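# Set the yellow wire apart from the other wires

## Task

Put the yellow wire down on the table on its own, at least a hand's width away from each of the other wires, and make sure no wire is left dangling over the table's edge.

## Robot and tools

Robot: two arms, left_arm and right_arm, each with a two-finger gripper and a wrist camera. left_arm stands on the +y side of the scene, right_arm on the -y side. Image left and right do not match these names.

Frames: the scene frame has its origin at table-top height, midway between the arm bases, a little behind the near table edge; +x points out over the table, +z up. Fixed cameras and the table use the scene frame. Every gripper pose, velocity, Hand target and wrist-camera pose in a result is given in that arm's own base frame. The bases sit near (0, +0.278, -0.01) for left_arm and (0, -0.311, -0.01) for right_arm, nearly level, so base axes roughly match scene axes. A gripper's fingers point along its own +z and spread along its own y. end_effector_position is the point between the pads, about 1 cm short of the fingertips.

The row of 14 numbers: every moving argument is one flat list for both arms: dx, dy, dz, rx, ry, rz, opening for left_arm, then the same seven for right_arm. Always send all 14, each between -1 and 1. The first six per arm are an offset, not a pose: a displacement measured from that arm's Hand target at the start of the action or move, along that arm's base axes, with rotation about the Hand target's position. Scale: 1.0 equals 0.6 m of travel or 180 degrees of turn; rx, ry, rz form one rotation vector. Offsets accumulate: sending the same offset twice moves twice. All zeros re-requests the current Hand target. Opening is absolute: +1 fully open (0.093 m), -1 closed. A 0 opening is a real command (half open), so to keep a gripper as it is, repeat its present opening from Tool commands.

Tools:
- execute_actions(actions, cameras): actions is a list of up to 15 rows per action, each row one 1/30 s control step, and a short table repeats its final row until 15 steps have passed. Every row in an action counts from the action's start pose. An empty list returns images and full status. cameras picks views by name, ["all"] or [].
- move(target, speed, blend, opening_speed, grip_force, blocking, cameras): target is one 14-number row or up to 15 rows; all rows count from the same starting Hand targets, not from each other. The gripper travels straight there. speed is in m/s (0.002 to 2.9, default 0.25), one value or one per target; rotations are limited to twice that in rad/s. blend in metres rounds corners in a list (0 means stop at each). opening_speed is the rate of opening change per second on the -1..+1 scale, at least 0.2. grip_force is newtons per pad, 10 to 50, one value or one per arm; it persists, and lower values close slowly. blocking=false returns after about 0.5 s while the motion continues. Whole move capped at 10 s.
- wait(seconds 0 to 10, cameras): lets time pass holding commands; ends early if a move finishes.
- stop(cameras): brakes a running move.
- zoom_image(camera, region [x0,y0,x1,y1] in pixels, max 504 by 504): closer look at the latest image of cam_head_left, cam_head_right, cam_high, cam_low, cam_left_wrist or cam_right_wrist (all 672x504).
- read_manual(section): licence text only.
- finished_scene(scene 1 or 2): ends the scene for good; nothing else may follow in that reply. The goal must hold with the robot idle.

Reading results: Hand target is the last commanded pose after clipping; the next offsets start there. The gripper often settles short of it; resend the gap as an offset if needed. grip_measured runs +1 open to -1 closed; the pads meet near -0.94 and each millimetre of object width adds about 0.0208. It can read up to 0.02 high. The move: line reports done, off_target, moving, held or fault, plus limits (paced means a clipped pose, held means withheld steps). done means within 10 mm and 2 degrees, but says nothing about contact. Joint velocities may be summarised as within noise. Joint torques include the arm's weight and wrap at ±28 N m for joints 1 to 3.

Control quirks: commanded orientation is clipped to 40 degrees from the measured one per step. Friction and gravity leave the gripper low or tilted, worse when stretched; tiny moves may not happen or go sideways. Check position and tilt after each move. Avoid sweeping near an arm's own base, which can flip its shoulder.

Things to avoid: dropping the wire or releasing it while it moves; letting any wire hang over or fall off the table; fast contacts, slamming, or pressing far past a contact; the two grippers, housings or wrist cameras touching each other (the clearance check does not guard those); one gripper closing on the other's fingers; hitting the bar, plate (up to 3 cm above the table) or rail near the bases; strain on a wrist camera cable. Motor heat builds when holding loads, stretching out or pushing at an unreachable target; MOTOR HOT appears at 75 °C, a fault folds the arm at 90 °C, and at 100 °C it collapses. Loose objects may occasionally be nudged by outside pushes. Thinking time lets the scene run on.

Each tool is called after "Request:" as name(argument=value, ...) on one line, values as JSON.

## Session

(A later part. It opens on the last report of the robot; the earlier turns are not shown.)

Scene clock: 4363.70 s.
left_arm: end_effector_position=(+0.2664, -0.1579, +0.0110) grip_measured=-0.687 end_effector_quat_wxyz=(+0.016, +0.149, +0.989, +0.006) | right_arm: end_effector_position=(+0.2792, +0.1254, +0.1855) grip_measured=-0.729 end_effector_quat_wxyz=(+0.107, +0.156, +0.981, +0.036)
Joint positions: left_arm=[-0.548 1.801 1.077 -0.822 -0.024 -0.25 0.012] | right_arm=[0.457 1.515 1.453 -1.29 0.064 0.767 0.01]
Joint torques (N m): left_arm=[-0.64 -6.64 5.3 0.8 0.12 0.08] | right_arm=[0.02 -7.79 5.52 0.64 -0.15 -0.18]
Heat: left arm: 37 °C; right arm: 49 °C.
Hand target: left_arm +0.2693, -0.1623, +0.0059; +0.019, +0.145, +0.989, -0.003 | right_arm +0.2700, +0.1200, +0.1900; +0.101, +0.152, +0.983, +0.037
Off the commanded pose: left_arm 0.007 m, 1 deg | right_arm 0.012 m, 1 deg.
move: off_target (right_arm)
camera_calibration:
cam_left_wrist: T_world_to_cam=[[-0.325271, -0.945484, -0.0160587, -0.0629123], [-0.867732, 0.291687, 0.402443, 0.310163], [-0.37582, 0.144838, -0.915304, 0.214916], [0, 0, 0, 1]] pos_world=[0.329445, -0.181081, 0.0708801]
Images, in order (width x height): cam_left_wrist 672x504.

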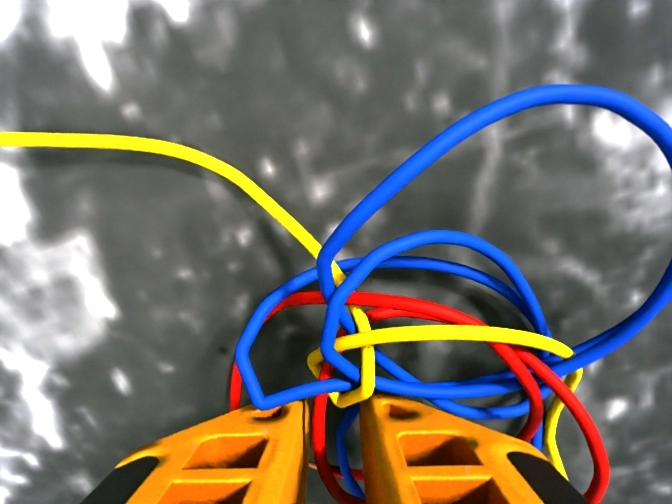

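Request:
move(target=[0,0,0,0,0,0,-1, 0,0,0,0,0,0,-0.73], speed=0.05, opening_speed=0.4, cameras=["cam_left_wrist"])

Request:
zoom_image(camera="cam_left_wrist", region=[250, 320, 430, 470])

Scene clock: 4391.90 s.
left_arm: end_effector_position=(+0.2666, -0.1580, +0.0110) grip_measured=-0.970 end_effector_quat_wxyz=(+0.017, +0.149, +0.989, +0.006) | right_arm: end_effector_position=(+0.2792, +0.1254, +0.1855) grip_measured=-0.729 end_effector_quat_wxyz=(+0.107, +0.156, +0.981, +0.036)
Joint positions: left_arm=[-0.548 1.801 1.077 -0.821 -0.024 -0.25 0] | right_arm=[0.457 1.515 1.453 -1.29 0.064 0.767 0.01]
Joint torques (N m): left_arm=[-0.65 -6.69 5.31 0.79 0.12 0.08] | right_arm=[-0.03 -7.9 5.29 0.62 -0.09 -0.18]
Motor temperatures (°C): left_arm=[25 34 36 32 25 28 27] | right_arm=[24 48 41 27 26 25 26]
Heat: left arm: 36 °C; right arm: 48 °C.
Hand target: left_arm +0.2693, -0.1623, +0.0059; +0.019, +0.145, +0.989, -0.003 | right_arm +0.2700, +0.1200, +0.1900; +0.101, +0.152, +0.983, +0.037
Off the commanded pose: left_arm 0.007 m, 1 deg | right_arm 0.012 m, 1 deg.
move: off_target (right_arm)
camera_calibration:
cam_left_wrist: T_world_to_cam=[[-0.325204, -0.945512, -0.0157825, -0.0629884], [-0.868151, 0.291896, 0.401384, 0.310583], [-0.374907, 0.144234, -0.915774, 0.214719], [0, 0, 0, 1]] pos_world=[0.329649, -0.181184, 0.070977]
Images, in order (width x height): cam_left_wrist 672x504.

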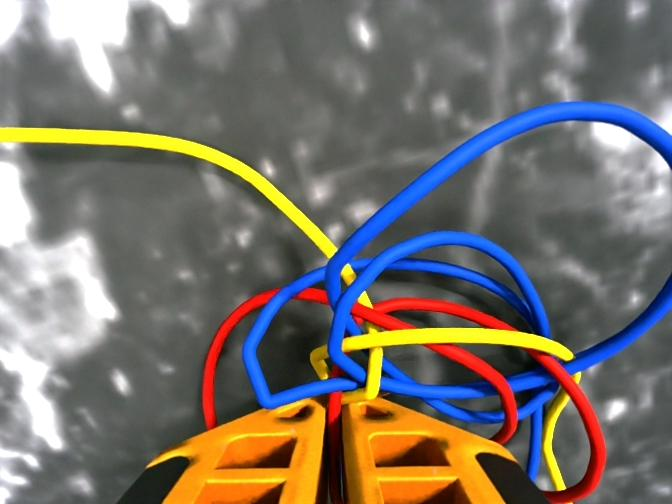

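Scaled by 2.800 from the camera's 672x504 image, which has a finer 960x720 frame.

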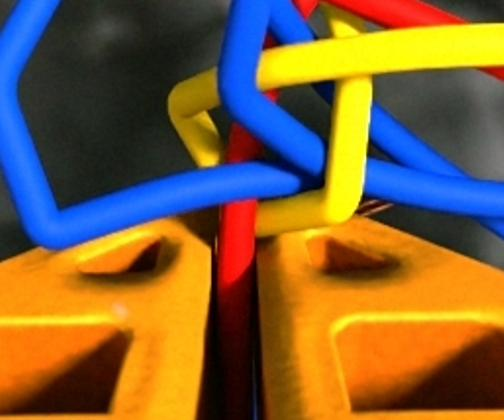

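Request:
move(target=[-0.0833,0.0167,0.0217,0,0,0,-1, 0,0,0,0,0,0,-0.73], speed=0.06, cameras=["cam_left_wrist"])

Request:
zoom_image(camera="cam_left_wrist", region=[180, 180, 600, 480])

Scene clock: 4405.90 s.
left_arm: end_effector_position=(+0.2217, -0.1519, +0.0115) grip_measured=-0.970 end_effector_quat_wxyz=(+0.015, +0.150, +0.989, +0.006) | right_arm: end_effector_position=(+0.2792, +0.1254, +0.1855) grip_measured=-0.729 end_effector_quat_wxyz=(+0.107, +0.156, +0.981, +0.036)
Joint positions: left_arm=[-0.616 1.658 0.91 -0.801 -0.024 -0.314 0] | right_arm=[0.457 1.515 1.453 -1.29 0.064 0.767 0.01]
Joint torques (N m): left_arm=[-0.73 -9.59 5.09 0.38 0.11 0.07] | right_arm=[-0.02 -7.79 5.45 0.58 -0.14 -0.19]
Heat: left arm: 36 °C; right arm: 48 °C.
Hand target: left_arm +0.2194, -0.1523, +0.0189; +0.019, +0.145, +0.989, -0.003 | right_arm +0.2700, +0.1200, +0.1900; +0.101, +0.152, +0.983, +0.037
Off the commanded pose: left_arm 0.008 m, 1 deg | right_arm 0.012 m, 1 deg.
move: off_target (right_arm)
camera_calibration:
cam_left_wrist: T_world_to_cam=[[-0.328498, -0.944391, -0.0146747, -0.0709747], [-0.865751, 0.29486, 0.404393, 0.269564], [-0.377578, 0.145547, -0.914468, 0.1983], [0, 0, 0, 1]] pos_world=[0.284934, -0.175373, 0.0712879]
Images, in order (width x height): cam_left_wrist 672x504.

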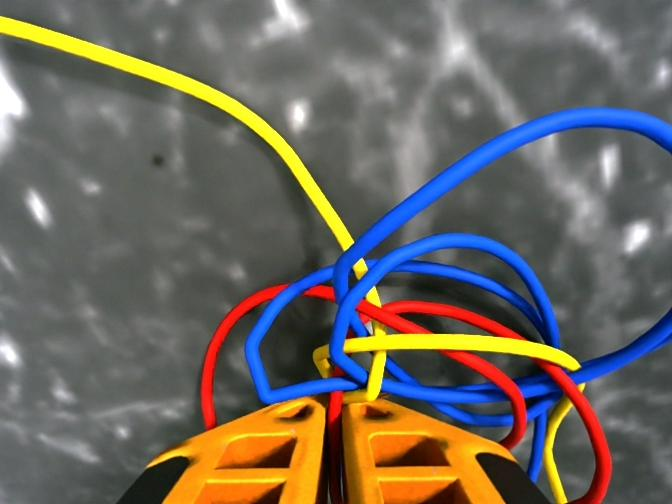

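Scaled by 1.200 from the camera's 672x504 image, which has a finer 960x720 frame.

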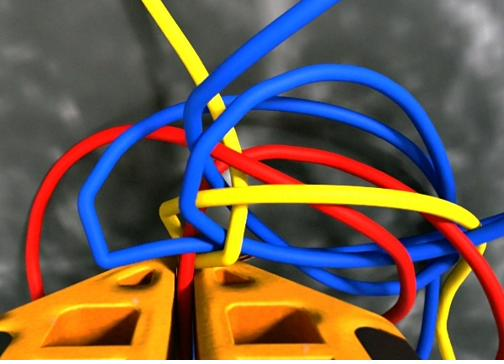

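Request:
move(target=[0.01,-0.05,0.17,0,0,0,-1, 0,0,0,0,0,0,-0.73], speed=0.08, cameras=["cam_left_wrist", "cam_low", "cam_high", "cam_right_wrist"])

Scene clock: 4526.40 s.
left_arm: end_effector_position=(+0.2225, -0.1782, +0.1076) grip_measured=-0.970 end_effector_quat_wxyz=(+0.005, +0.150, +0.989, +0.011) | right_arm: end_effector_position=(+0.2792, +0.1254, +0.1855) grip_measured=-0.729 end_effector_quat_wxyz=(+0.107, +0.156, +0.981, +0.036)
Joint positions: left_arm=[-0.689 1.626 1.278 -1.224 -0.024 -0.387 0] | right_arm=[0.457 1.515 1.453 -1.29 0.064 0.767 0.01]
Joint torques (N m): left_arm=[-0.64 -8.73 8.58 0.34 0.07 0.05] | right_arm=[-0.08 -7.94 5.55 0.67 -0.11 -0.19]
Heat: left arm: 37 °C; right arm: 47 °C.
Hand target: left_arm +0.2253, -0.1823, +0.1209; +0.019, +0.145, +0.989, -0.003 | right_arm +0.2700, +0.1200, +0.1900; +0.101, +0.152, +0.983, +0.037
Off the commanded pose: left_arm 0.014 m, 2 deg | right_arm 0.012 m, 1 deg.
move: off_target (left_arm, right_arm)
camera_calibration:
cam_left_wrist: T_world_to_cam=[[-0.328818, -0.944169, -0.0205652, -0.0933181], [-0.858582, 0.2898, 0.42291, 0.234616], [-0.393339, 0.156717, -0.905938, 0.294924], [0, 0, 0, 1]] pos_world=[0.286758, -0.202319, 0.166043]
cam_right_wrist: T_world_to_cam=[[-0.296443, -0.952199, -0.0737496, 0.212281], [-0.922388, 0.265427, 0.280621, 0.206885], [-0.247632, 0.151214, -0.956981, 0.314743], [0, 0, 0, 1]] pos_world=[0.331698, 0.0996272, 0.258803]
Images, in order (width x height): cam_high 672x504, cam_low 672x504, cam_left_wrist 672x504, cam_right_wrist 672x504.

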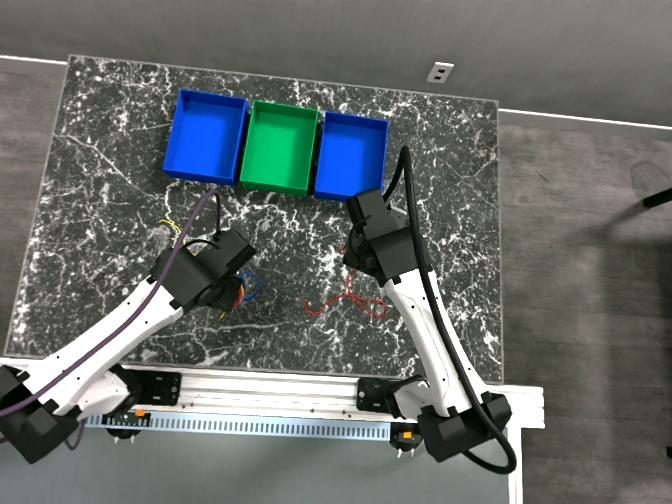

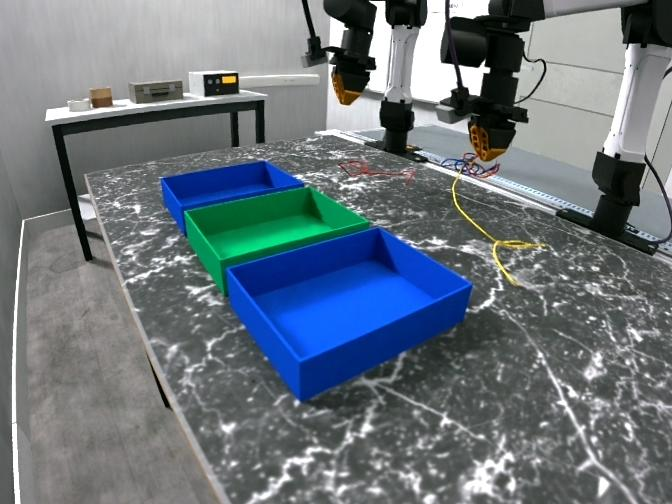

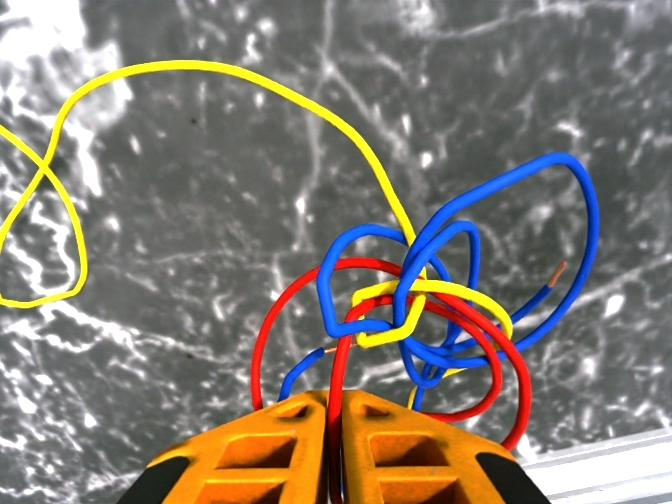

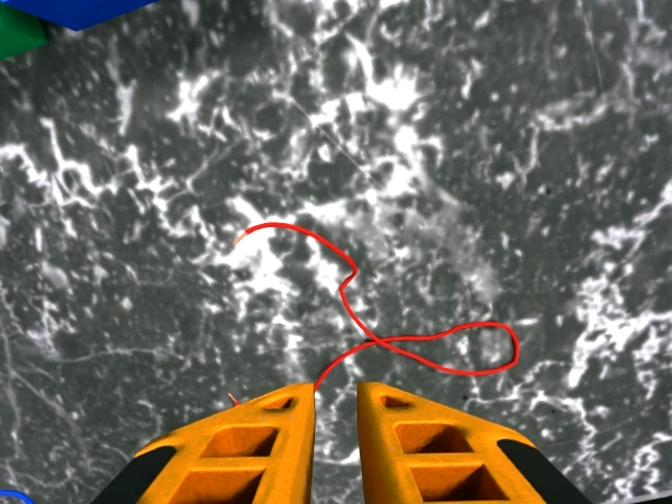

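Request:
move(target=[[0.0458,-0.12,0.0667,0,0,0,-1, -0.0233,0.05,0,0.4281,0.0024,0.1485,-0.3],[0.0458,-0.12,0.0667,0,0,0,-1, -0.0233,0.12,-0.09,0.4281,0.0024,0.1485,-0.3]], speed=[0.2,0.12], blend=[0.02, 0], cameras=["cam_left_wrist", "cam_right_wrist", "cam_low"])

Scene clock: 4632.57 s.
left_arm: end_effector_position=(+0.2505, -0.2513, +0.1587) grip_measured=-0.970 end_effector_quat_wxyz=(+0.021, +0.150, +0.988, -0.001) | right_arm: end_effector_position=(+0.2567, +0.1911, +0.1273) grip_measured=-0.301 end_effector_quat_wxyz=(-0.043, -0.027, +0.757, +0.652)
Joint positions: left_arm=[-0.798 1.864 1.762 -1.433 -0.024 -0.496 0] | right_arm=[0.092 1.776 0.917 -0.774 -1.423 -0.031 0.031]
Joint torques (N m): left_arm=[-0.59 -7.49 8.73 0.37 0.02 0.06] | right_arm=[1.06 -9.54 4.16 0.54 -0.89 0.09]
Motor temperatures (°C): left_arm=[25 39 38 29 25 28 28] | right_arm=[24 47 40 27 26 25 26]
Heat: left arm: 39 °C; right arm: 47 °C.
Hand target: left_arm +0.2528, -0.2543, +0.1609; +0.019, +0.145, +0.989, -0.003 | right_arm +0.2560, +0.1920, +0.1360; -0.029, -0.033, +0.754, +0.655
Off the commanded pose: left_arm 0.004 m, 1 deg | right_arm 0.009 m, 2 deg.
move: done
camera_calibration:
cam_left_wrist: T_world_to_cam=[[-0.32872, -0.944422, -0.00314768, -0.154922], [-0.869864, 0.301468, 0.390453, 0.269175], [-0.367803, 0.131088, -0.920618, 0.353072], [0, 0, 0, 1]] pos_world=[0.313081, -0.273743, 0.219456]
cam_right_wrist: T_world_to_cam=[[-0.00223347, -0.177638, -0.984093, 0.156147], [-0.831962, -0.545676, 0.100388, 0.339708], [-0.554829, 0.818952, -0.14657, 0.0916197], [0, 0, 0, 1]] pos_world=[0.333806, 0.138076, 0.132989]
Images, in order (width x height): cam_low 672x504, cam_left_wrist 672x504, cam_right_wrist 672x504.

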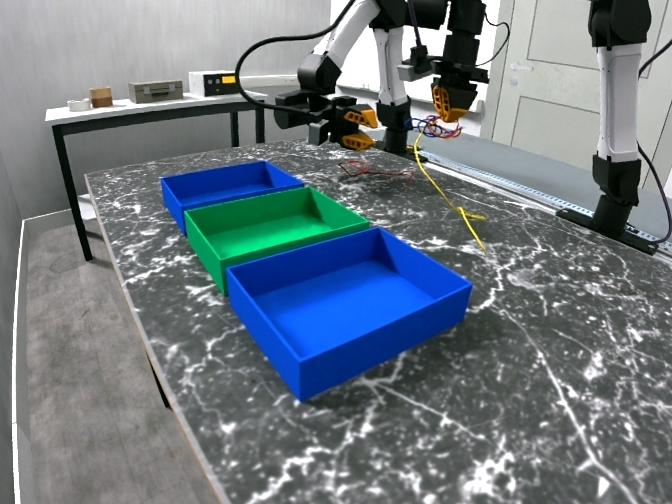

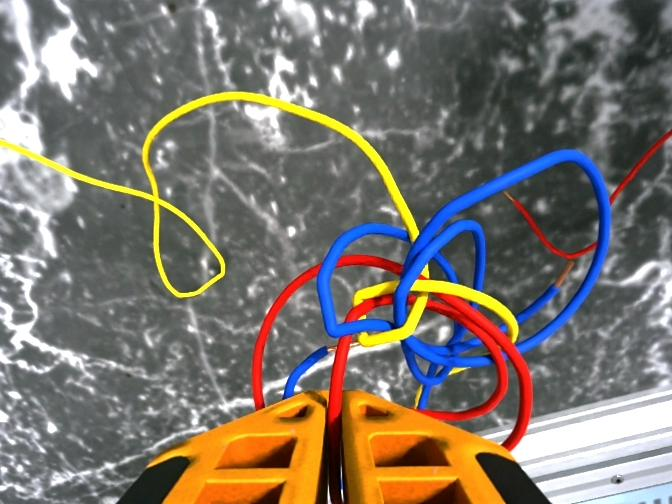

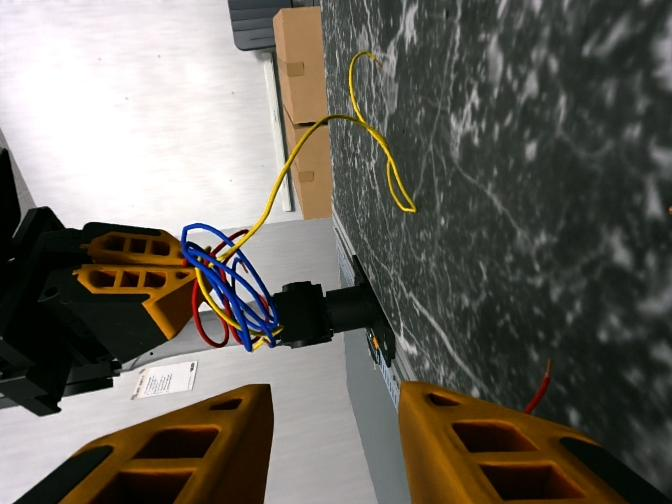

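Request:
zoom_image(camera="cam_right_wrist", region=[130, 200, 310, 370])

Request:
zoom_image(camera="cam_left_wrist", region=[240, 140, 620, 460])

Scaled by 2.800 from the camera's 672x504 image, which has a finer 960x720 frame.

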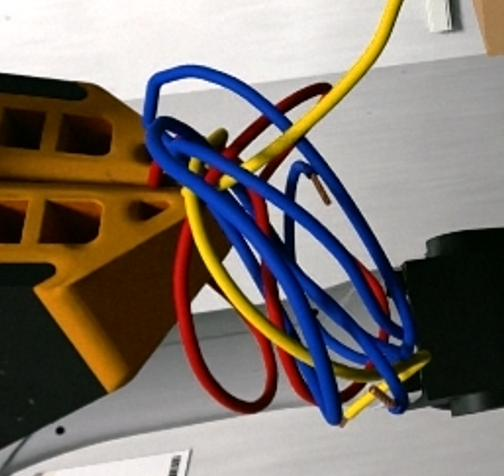

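Scaled by 1.326 from the camera's 672x504 image, which has a finer 960x720 frame.

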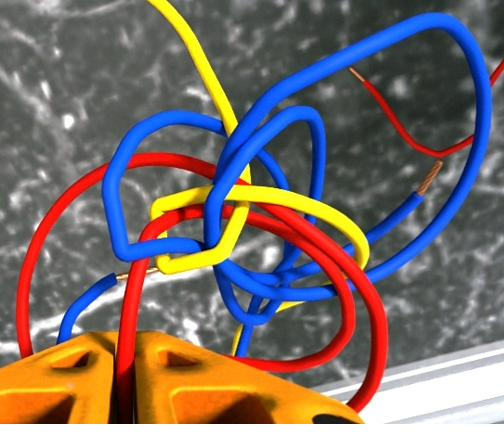

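Request:
move(target=[0,0,0,0,0,0,-1, -0.0167,0.08,0.02,0,0,0,0.3], speed=0.1, cameras=["cam_left_wrist", "cam_right_wrist"])

Scene clock: 4773.30 s.
left_arm: end_effector_position=(+0.2505, -0.2513, +0.1587) grip_measured=-0.970 end_effector_quat_wxyz=(+0.021, +0.150, +0.988, -0.001) | right_arm: end_effector_position=(+0.2440, +0.2394, +0.1405) grip_measured=+0.298 end_effector_quat_wxyz=(-0.052, -0.027, +0.755, +0.653)
Joint positions: left_arm=[-0.798 1.864 1.762 -1.433 -0.024 -0.496 0] | right_arm=[0.273 1.595 0.65 0.206 -1.358 0.888 0.06]
Joint torques (N m): left_arm=[-0.58 -7.5 8.73 0.38 0.02 0.06] | right_arm=[1.18 -8.64 4.74 2.15 -0.32 0.09]
Motor temperatures (°C): left_arm=[25 36 42 28 25 28 28] | right_arm=[24 52 37 27 28 25 26]
Heat: left arm: 42 °C; right arm: 52 °C.
Hand target: left_arm +0.2528, -0.2543, +0.1609; +0.019, +0.145, +0.989, -0.003 | right_arm +0.2460, +0.2400, +0.1480; -0.029, -0.033, +0.754, +0.655
Off the commanded pose: left_arm 0.004 m, 1 deg | right_arm 0.008 m, 3 deg.
move: off_target (right_arm)
camera_calibration:
cam_left_wrist: T_world_to_cam=[[-0.32872, -0.944422, -0.00314768, -0.154922], [-0.869864, 0.301468, 0.390453, 0.269175], [-0.367803, 0.131088, -0.920618, 0.353072], [0, 0, 0, 1]] pos_world=[0.313081, -0.273743, 0.219456]
cam_right_wrist: T_world_to_cam=[[-0.0136285, -0.174157, -0.984624, 0.179864], [-0.824073, -0.55576, 0.109707, 0.353333], [-0.56632, 0.812896, -0.135943, 0.0497166], [0, 0, 0, 1]] pos_world=[0.321779, 0.187279, 0.145094]
Images, in order (width x height): cam_left_wrist 672x504, cam_right_wrist 672x504.

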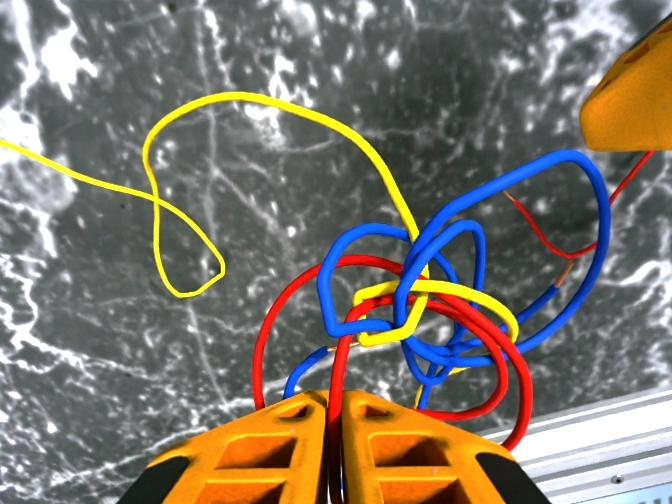

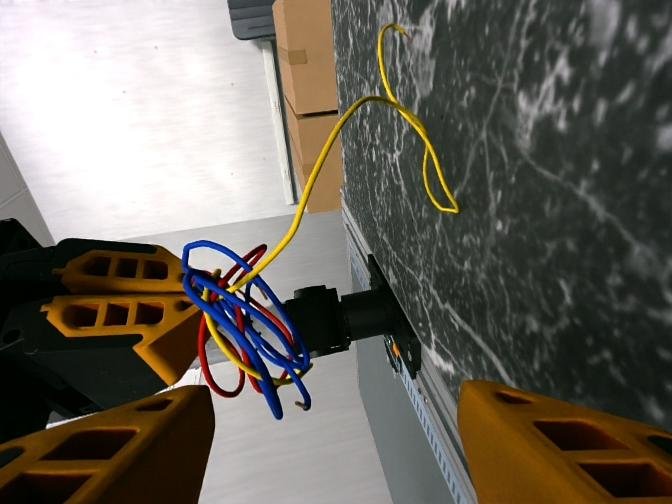

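Request:
execute_actions(actions=[], cameras=["cam_left_wrist", "cam_right_wrist", "cam_high"])

Scene clock: 4819.03 s.
left_arm: end_effector_position=(+0.2505, -0.2513, +0.1587) grip_measured=-0.970 end_effector_quat_wxyz=(+0.021, +0.150, +0.988, -0.001) | right_arm: end_effector_position=(+0.2440, +0.2394, +0.1405) grip_measured=+0.298 end_effector_quat_wxyz=(-0.052, -0.027, +0.755, +0.653)
Joint positions: left_arm=[-0.798 1.864 1.762 -1.433 -0.024 -0.496 0] | right_arm=[0.273 1.595 0.65 0.206 -1.358 0.888 0.06]
Joint velocities: within noise
Joint torques (N m): left_arm=[-0.58 -7.45 8.66 0.39 0.03 0.05] | right_arm=[1.22 -8.51 4.48 2.1 -0.32 0.11]
Motor temperatures (°C): left_arm=[25 36 43 28 25 28 28] | right_arm=[24 48 38 34 27 25 26]
Heat: left arm: 43 °C; right arm: 48 °C.
Hand target: left_arm +0.2528, -0.2543, +0.1609; +0.019, +0.145, +0.989, -0.003 | right_arm +0.2459, +0.2400, +0.1480; -0.029, -0.033, +0.754, +0.655
Tool commands: left_gripper/opening=-1.0 right_gripper/opening=+0.3
Off the commanded pose: left_arm 0.004 m, 1 deg | right_arm 0.008 m, 3 deg.
camera_calibration:
cam_left_wrist: T_world_to_cam=[[-0.32872, -0.944422, -0.00314768, -0.154922], [-0.869864, 0.301468, 0.390453, 0.269175], [-0.367803, 0.131088, -0.920618, 0.353072], [0, 0, 0, 1]] pos_world=[0.313081, -0.273743, 0.219456]
cam_right_wrist: T_world_to_cam=[[-0.0139357, -0.174226, -0.984607, 0.179875], [-0.824058, -0.555723, 0.109998, 0.35329], [-0.566333, 0.812907, -0.135828, 0.0496884], [0, 0, 0, 1]] pos_world=[0.321779, 0.187278, 0.144994]
Images, in order (width x height): cam_high 672x504, cam_left_wrist 672x504, cam_right_wrist 672x504.

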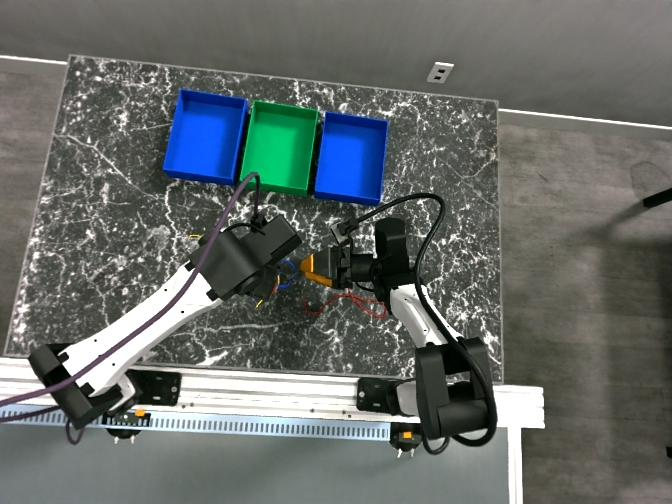

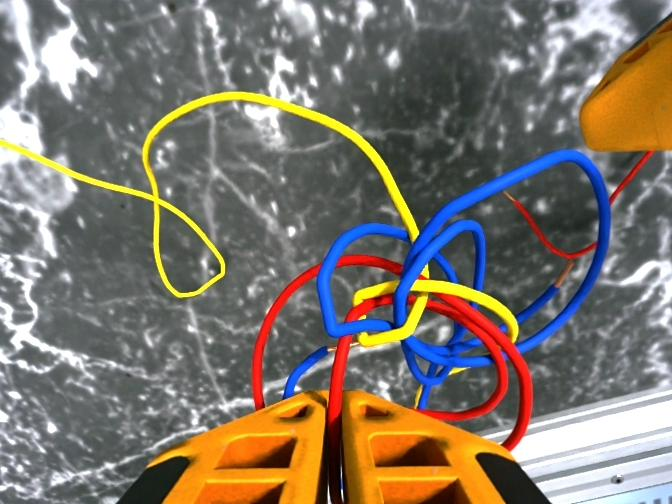

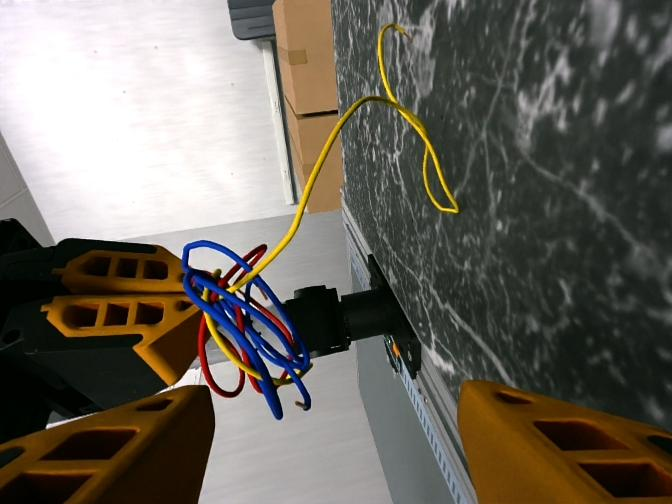

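Request:
zoom_image(camera="cam_right_wrist", region=[150, 220, 350, 430])

Request:
zoom_image(camera="cam_left_wrist", region=[240, 140, 660, 450])

Scaled by 2.400 from the camera's 672x504 image, which has a finer 960x720 frame.

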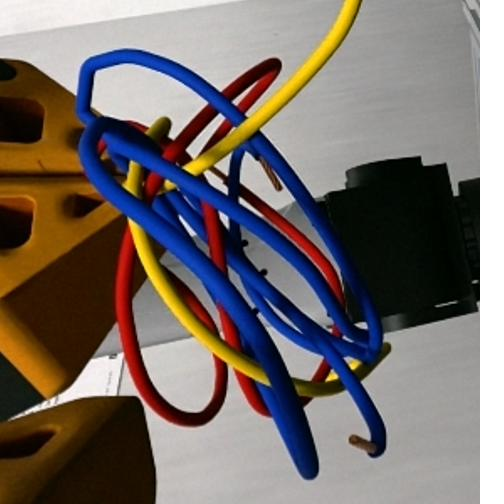

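Scaled by 1.200 from the camera's 672x504 image, which has a finer 960x720 frame.

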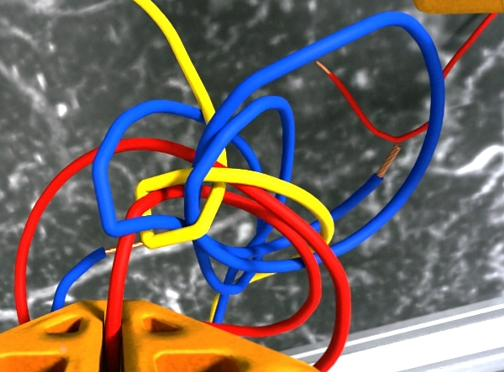

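Request:
move(target=[0,0,0,0,0,0,-1, -0.0238,0.0495,0.026,0,0,0,0.3], speed=0.08, cameras=["cam_left_wrist", "cam_right_wrist"])

Scene clock: 5030.23 s.
left_arm: end_effector_position=(+0.2505, -0.2513, +0.1587) grip_measured=-0.970 end_effector_quat_wxyz=(+0.021, +0.150, +0.988, -0.001) | right_arm: end_effector_position=(+0.2302, +0.2694, +0.1555) grip_measured=+0.298 end_effector_quat_wxyz=(-0.048, -0.028, +0.758, +0.650)
Joint positions: left_arm=[-0.798 1.864 1.762 -1.433 -0.024 -0.496 0] | right_arm=[0.396 1.535 0.6 0.441 -1.249 1.136 0.06]
Joint torques (N m): left_arm=[-0.57 -7.49 8.75 0.39 0.03 0.05] | right_arm=[1.16 -7.57 4.72 2.4 -0.18 0.16]
Motor temperatures (°C): left_arm=[25 36 44 27 25 28 29] | right_arm=[24 47 38 41 27 24 26]
Heat: left arm: 44 °C; right arm: 47 °C.
Hand target: left_arm +0.2528, -0.2543, +0.1609; +0.019, +0.145, +0.989, -0.003 | right_arm +0.2317, +0.2697, +0.1636; -0.028, -0.033, +0.754, +0.655
Off the commanded pose: left_arm 0.004 m, 1 deg | right_arm 0.008 m, 2 deg.
move: done
camera_calibration:
cam_left_wrist: T_world_to_cam=[[-0.32872, -0.944422, -0.00314768, -0.154922], [-0.869864, 0.301468, 0.390453, 0.269175], [-0.367803, 0.131088, -0.920618, 0.353072], [0, 0, 0, 1]] pos_world=[0.313081, -0.273743, 0.219456]
cam_right_wrist: T_world_to_cam=[[-0.00733527, -0.181604, -0.983344, 0.199983], [-0.826898, -0.551867, 0.108087, 0.356905], [-0.562305, 0.813918, -0.14612, 0.0199178], [0, 0, 0, 1]] pos_world=[0.307791, 0.217071, 0.160986]
Images, in order (width x height): cam_left_wrist 672x504, cam_right_wrist 672x504.

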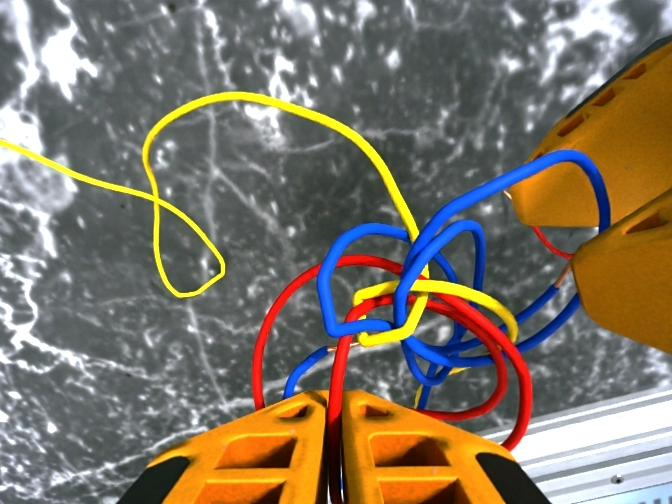

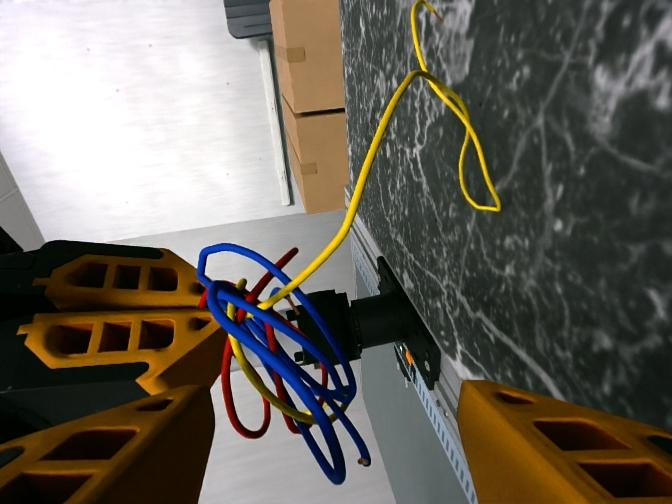

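Request:
move(target=[0,0,0,0,0,0,-1, 0,0,0,0,0,0,-1], opening_speed=0.7, cameras=["cam_left_wrist", "cam_right_wrist"])

Scene clock: 5067.30 s.
left_arm: end_effector_position=(+0.2505, -0.2512, +0.1587) grip_measured=-0.970 end_effector_quat_wxyz=(+0.021, +0.150, +0.988, -0.001) | right_arm: end_effector_position=(+0.2306, +0.2696, +0.1561) grip_measured=-0.984 end_effector_quat_wxyz=(-0.047, -0.028, +0.757, +0.651)
Joint positions: left_arm=[-0.798 1.864 1.762 -1.433 -0.024 -0.496 0] | right_arm=[0.396 1.535 0.6 0.446 -1.248 1.138 0]
Joint torques (N m): left_arm=[-0.58 -7.49 8.62 0.39 0.02 0.03] | right_arm=[1.1 -7.62 4.68 2.43 -0.21 0.13]
Heat: left arm: 44 °C; right arm: 48 °C.
Hand target: left_arm +0.2528, -0.2543, +0.1609; +0.019, +0.145, +0.989, -0.003 | right_arm +0.2317, +0.2697, +0.1636; -0.029, -0.033, +0.754, +0.655
Off the commanded pose: left_arm 0.005 m, 1 deg | right_arm 0.008 m, 2 deg.
move: done
camera_calibration:
cam_left_wrist: T_world_to_cam=[[-0.3287, -0.944429, -0.00325477, -0.154939], [-0.869752, 0.301363, 0.390785, 0.268949], [-0.368087, 0.131282, -0.920476, 0.353146], [0, 0, 0, 1]] pos_world=[0.312979, -0.273742, 0.219457]
cam_right_wrist: T_world_to_cam=[[-0.00466965, -0.179903, -0.983673, 0.199538], [-0.827615, -0.55143, 0.104779, 0.357742], [-0.561277, 0.814592, -0.146316, 0.0197582], [0, 0, 0, 1]] pos_world=[0.308094, 0.217073, 0.161687]
Images, in order (width x height): cam_left_wrist 672x504, cam_right_wrist 672x504.

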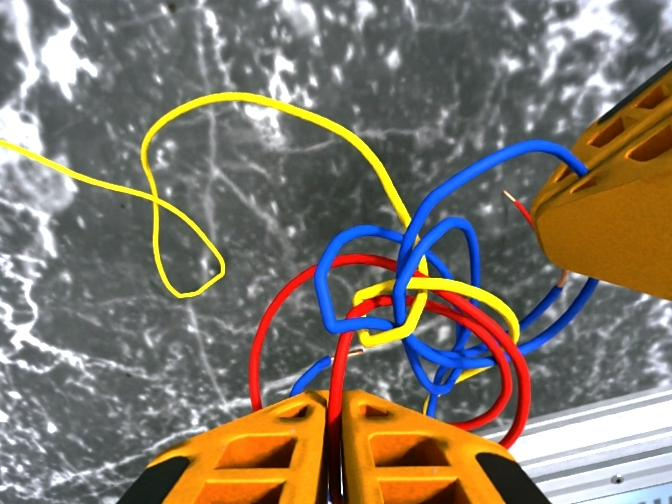

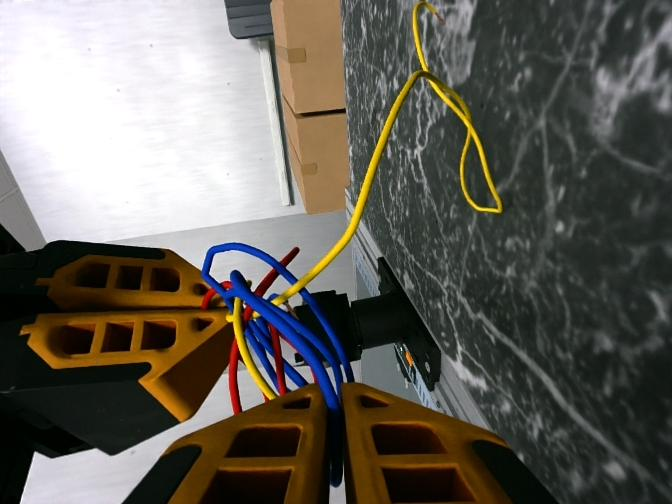

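Request:
move(target=[0,0,0,0,0,0,-1, 0.0,-0.1333,0,0,0,0,-1], speed=0.08, cameras=["cam_left_wrist", "cam_right_wrist"])

Scene clock: 5098.47 s.
left_arm: end_effector_position=(+0.2496, -0.2521, +0.1587) grip_measured=-0.970 end_effector_quat_wxyz=(+0.021, +0.152, +0.988, -0.002) | right_arm: end_effector_position=(+0.2240, +0.1941, +0.1610) grip_measured=-0.984 end_effector_quat_wxyz=(-0.034, -0.028, +0.750, +0.661)
Joint positions: left_arm=[-0.801 1.864 1.762 -1.433 -0.023 -0.496 0] | right_arm=[0.115 1.513 0.766 -0.616 -1.443 0.222 0]
Joint torques (N m): left_arm=[-0.4 -7.46 8.73 0.39 0.02 0.06] | right_arm=[-1.06 -4.45 7.57 0.55 -0.67 -0.3]
Motor temperatures (°C): left_arm=[25 36 44 27 25 28 29] | right_arm=[24 47 38 46 27 25 27]
Heat: left arm: 44 °C; right arm: 47 °C.
Hand target: left_arm +0.2528, -0.2543, +0.1609; +0.019, +0.145, +0.989, -0.003 | right_arm +0.2317, +0.1897, +0.1636; -0.029, -0.033, +0.754, +0.655
Off the commanded pose: left_arm 0.005 m, 1 deg | right_arm 0.009 m, 1 deg.
move: done
camera_calibration:
cam_left_wrist: T_world_to_cam=[[-0.331631, -0.943405, -0.00263899, -0.155112], [-0.868596, 0.30424, 0.391126, 0.268817], [-0.368187, 0.132002, -0.920333, 0.353143], [0, 0, 0, 1]] pos_world=[0.312076, -0.274734, 0.219459]
cam_right_wrist: T_world_to_cam=[[0.010136, -0.154584, -0.987928, 0.183227], [-0.83884, -0.539083, 0.0757455, 0.315059], [-0.544284, 0.827945, -0.135135, 0.0700097], [0, 0, 0, 1]] pos_world=[0.300532, 0.140202, 0.166611]
Images, in order (width x height): cam_left_wrist 672x504, cam_right_wrist 672x504.

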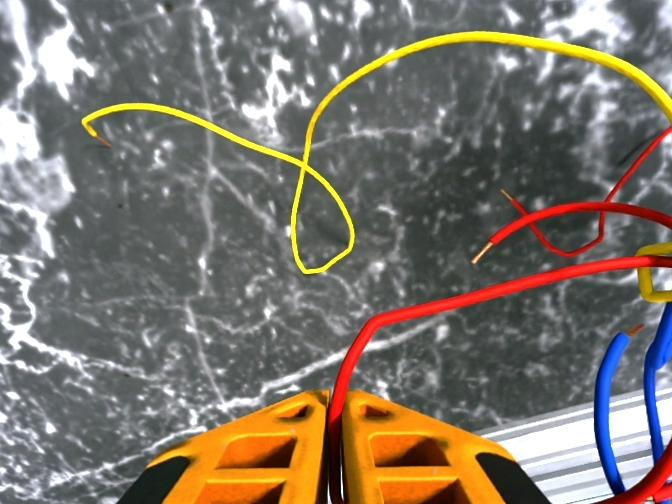

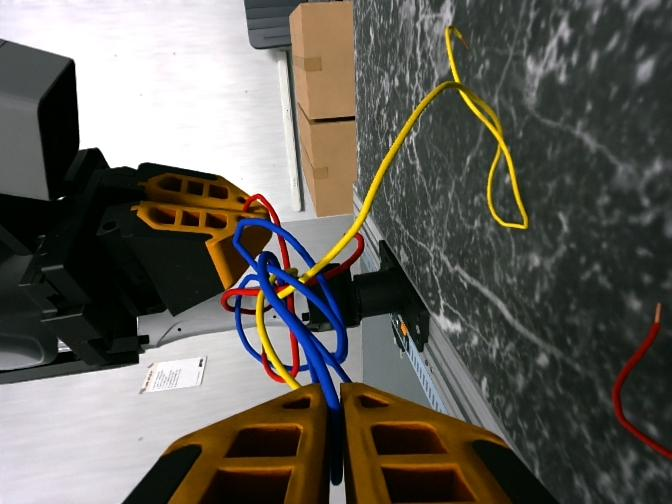

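Request:
move(target=[0,0,0,0,0,0,-1, 0.03,-0.13,0.0,0,0,0,-1], speed=0.08, cameras=["cam_right_wrist", "cam_low"])

Scene clock: 5106.30 s.
left_arm: end_effector_position=(+0.2495, -0.2522, +0.1587) grip_measured=-0.970 end_effector_quat_wxyz=(+0.021, +0.151, +0.988, -0.002) | right_arm: end_effector_position=(+0.2472, +0.1160, +0.1621) grip_measured=-0.984 end_effector_quat_wxyz=(+0.006, +0.006, +0.776, +0.631)
Joint positions: left_arm=[-0.801 1.864 1.762 -1.433 -0.022 -0.497 0] | right_arm=[-0.198 1.78 1.048 -1.547 -1.3 -0.729 0]
Joint torques (N m): left_arm=[-0.38 -7.43 8.68 0.39 0.01 0.07] | right_arm=[-0.13 -5.44 6.27 -1.09 -0.4 -0.3]
Heat: left arm: 44 °C; right arm: 46 °C.
Hand target: left_arm +0.2528, -0.2543, +0.1609; +0.019, +0.145, +0.989, -0.003 | right_arm +0.2497, +0.1117, +0.1636; -0.029, -0.033, +0.754, +0.655
Off the commanded pose: left_arm 0.005 m, 1 deg | right_arm 0.005 m, 7 deg.
joint sent to its limit (right arm) — joint 4 (wrist pitch), lower limit. The joint targets are off in orientation, not in position.
move: off_target (right_arm)
camera_calibration:
cam_right_wrist: T_world_to_cam=[[0.00753633, -0.232959, -0.972457, 0.179277], [-0.891845, -0.441412, 0.0988316, 0.290242], [-0.452278, 0.866537, -0.21109, 0.132558], [0, 0, 0, 1]] pos_world=[0.317453, 0.0550142, 0.173635]
Images, in order (width x height): cam_low 672x504, cam_right_wrist 672x504.

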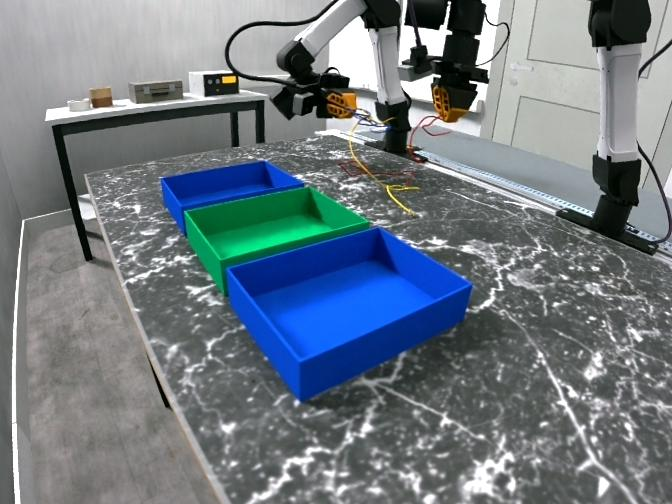

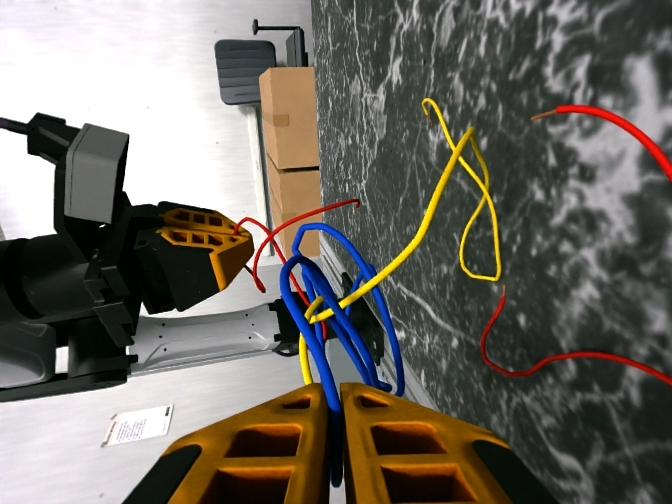

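Request:
move(target=[0,0.2,0.03,0,0,0,-1, 0.0,0,0.0,0,0,0,-1], speed=0.1, cameras=["cam_right_wrist", "cam_left_wrist"])

Scene clock: 5119.03 s.
left_arm: end_effector_position=(+0.2583, -0.1383, +0.1724) grip_measured=-0.970 end_effector_quat_wxyz=(+0.017, +0.145, +0.989, +0.005) | right_arm: end_effector_position=(+0.2471, +0.1160, +0.1620) grip_measured=-0.984 end_effector_quat_wxyz=(+0.006, +0.006, +0.776, +0.631)
Joint positions: left_arm=[-0.504 1.634 1.544 -1.452 -0.021 -0.212 0] | right_arm=[-0.198 1.78 1.048 -1.547 -1.299 -0.73 0]
Joint torques (N m): left_arm=[0.1 -9.47 5.44 0.39 0.11 0.23] | right_arm=[-0.14 -5.46 6.31 -1.1 -0.42 -0.31]
Motor temperatures (°C): left_arm=[25 37 44 27 25 28 29] | right_arm=[24 45 38 41 27 25 27]
Heat: left arm: 44 °C; right arm: 45 °C.
Hand target: left_arm +0.2528, -0.1343, +0.1789; +0.019, +0.145, +0.989, -0.003 | right_arm +0.2497, +0.1117, +0.1636; -0.029, -0.033, +0.754, +0.655
Off the commanded pose: left_arm 0.009 m, 1 deg | right_arm 0.005 m, 7 deg.
joint sent to its limit (right arm) — joint 4 (wrist pitch), lower limit. The joint targets are off in orientation, not in position.
move: off_target (right_arm)
camera_calibration:
cam_left_wrist: T_world_to_cam=[[-0.31856, -0.947812, -0.013093, -0.0470759], [-0.87029, 0.286975, 0.400301, 0.232875], [-0.375653, 0.138915, -0.91629, 0.356124], [0, 0, 0, 1]] pos_world=[0.321451, -0.160919, 0.232476]
cam_right_wrist: T_world_to_cam=[[0.00835105, -0.233531, -0.972313, 0.178927], [-0.891601, -0.44198, 0.0984973, 0.290263], [-0.452745, 0.866093, -0.211907, 0.132852], [0, 0, 0, 1]] pos_world=[0.317453, 0.0550135, 0.173535]
Images, in order (width x height): cam_left_wrist 672x504, cam_right_wrist 672x504.

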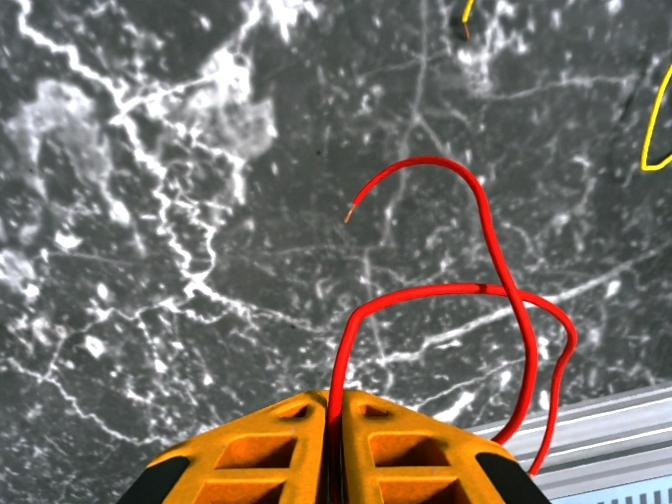

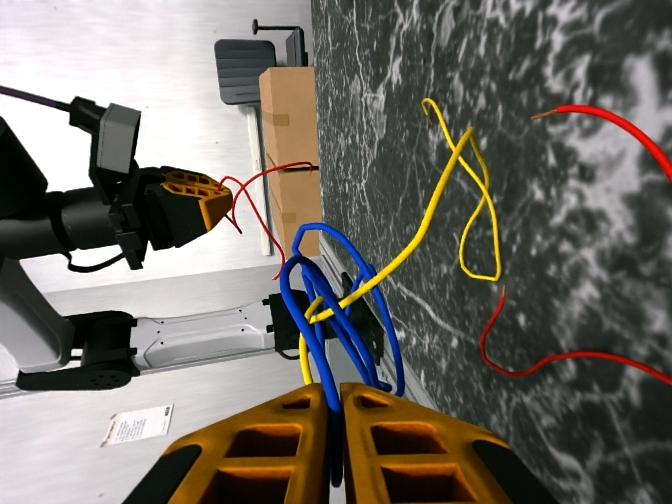

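Request:
wait(seconds=0.1, cameras=["cam_high", "cam_head_left"])

Scene clock: 5152.07 s.
left_arm: end_effector_position=(+0.2583, -0.1383, +0.1724) grip_measured=-0.970 end_effector_quat_wxyz=(+0.017, +0.145, +0.989, +0.005) | right_arm: end_effector_position=(+0.2471, +0.1160, +0.1620) grip_measured=-0.984 end_effector_quat_wxyz=(+0.006, +0.006, +0.776, +0.631)
Joint positions: left_arm=[-0.504 1.634 1.544 -1.452 -0.021 -0.212 0] | right_arm=[-0.198 1.78 1.048 -1.547 -1.299 -0.73 0]
Joint torques (N m): left_arm=[0.1 -9.52 5.39 0.4 0.13 0.22] | right_arm=[-0.24 -5.7 6.3 -1.07 -0.41 -0.33]
Heat: left arm: 41 °C; right arm: 43 °C.
Hand target: left_arm +0.2528, -0.1343, +0.1789; +0.019, +0.145, +0.989, -0.003 | right_arm +0.2497, +0.1117, +0.1636; -0.029, -0.033, +0.754, +0.655
Tool commands: left_gripper/opening=-1.0 right_gripper/opening=-1.0
Off the commanded pose: left_arm 0.009 m, 1 deg | right_arm 0.005 m, 7 deg.
wait: 0.10 s; at rest from the start
Images, in order (width x height): cam_head_left 672x504, cam_high 672x504.

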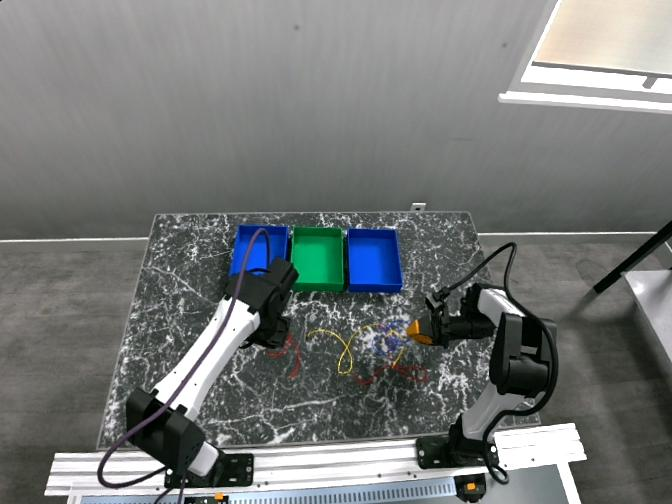

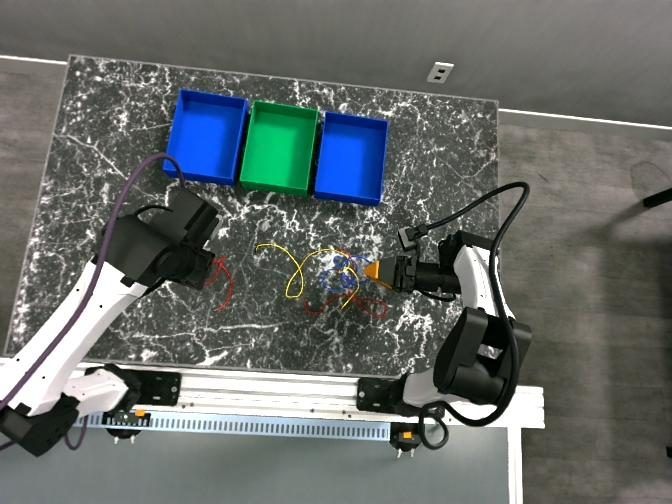

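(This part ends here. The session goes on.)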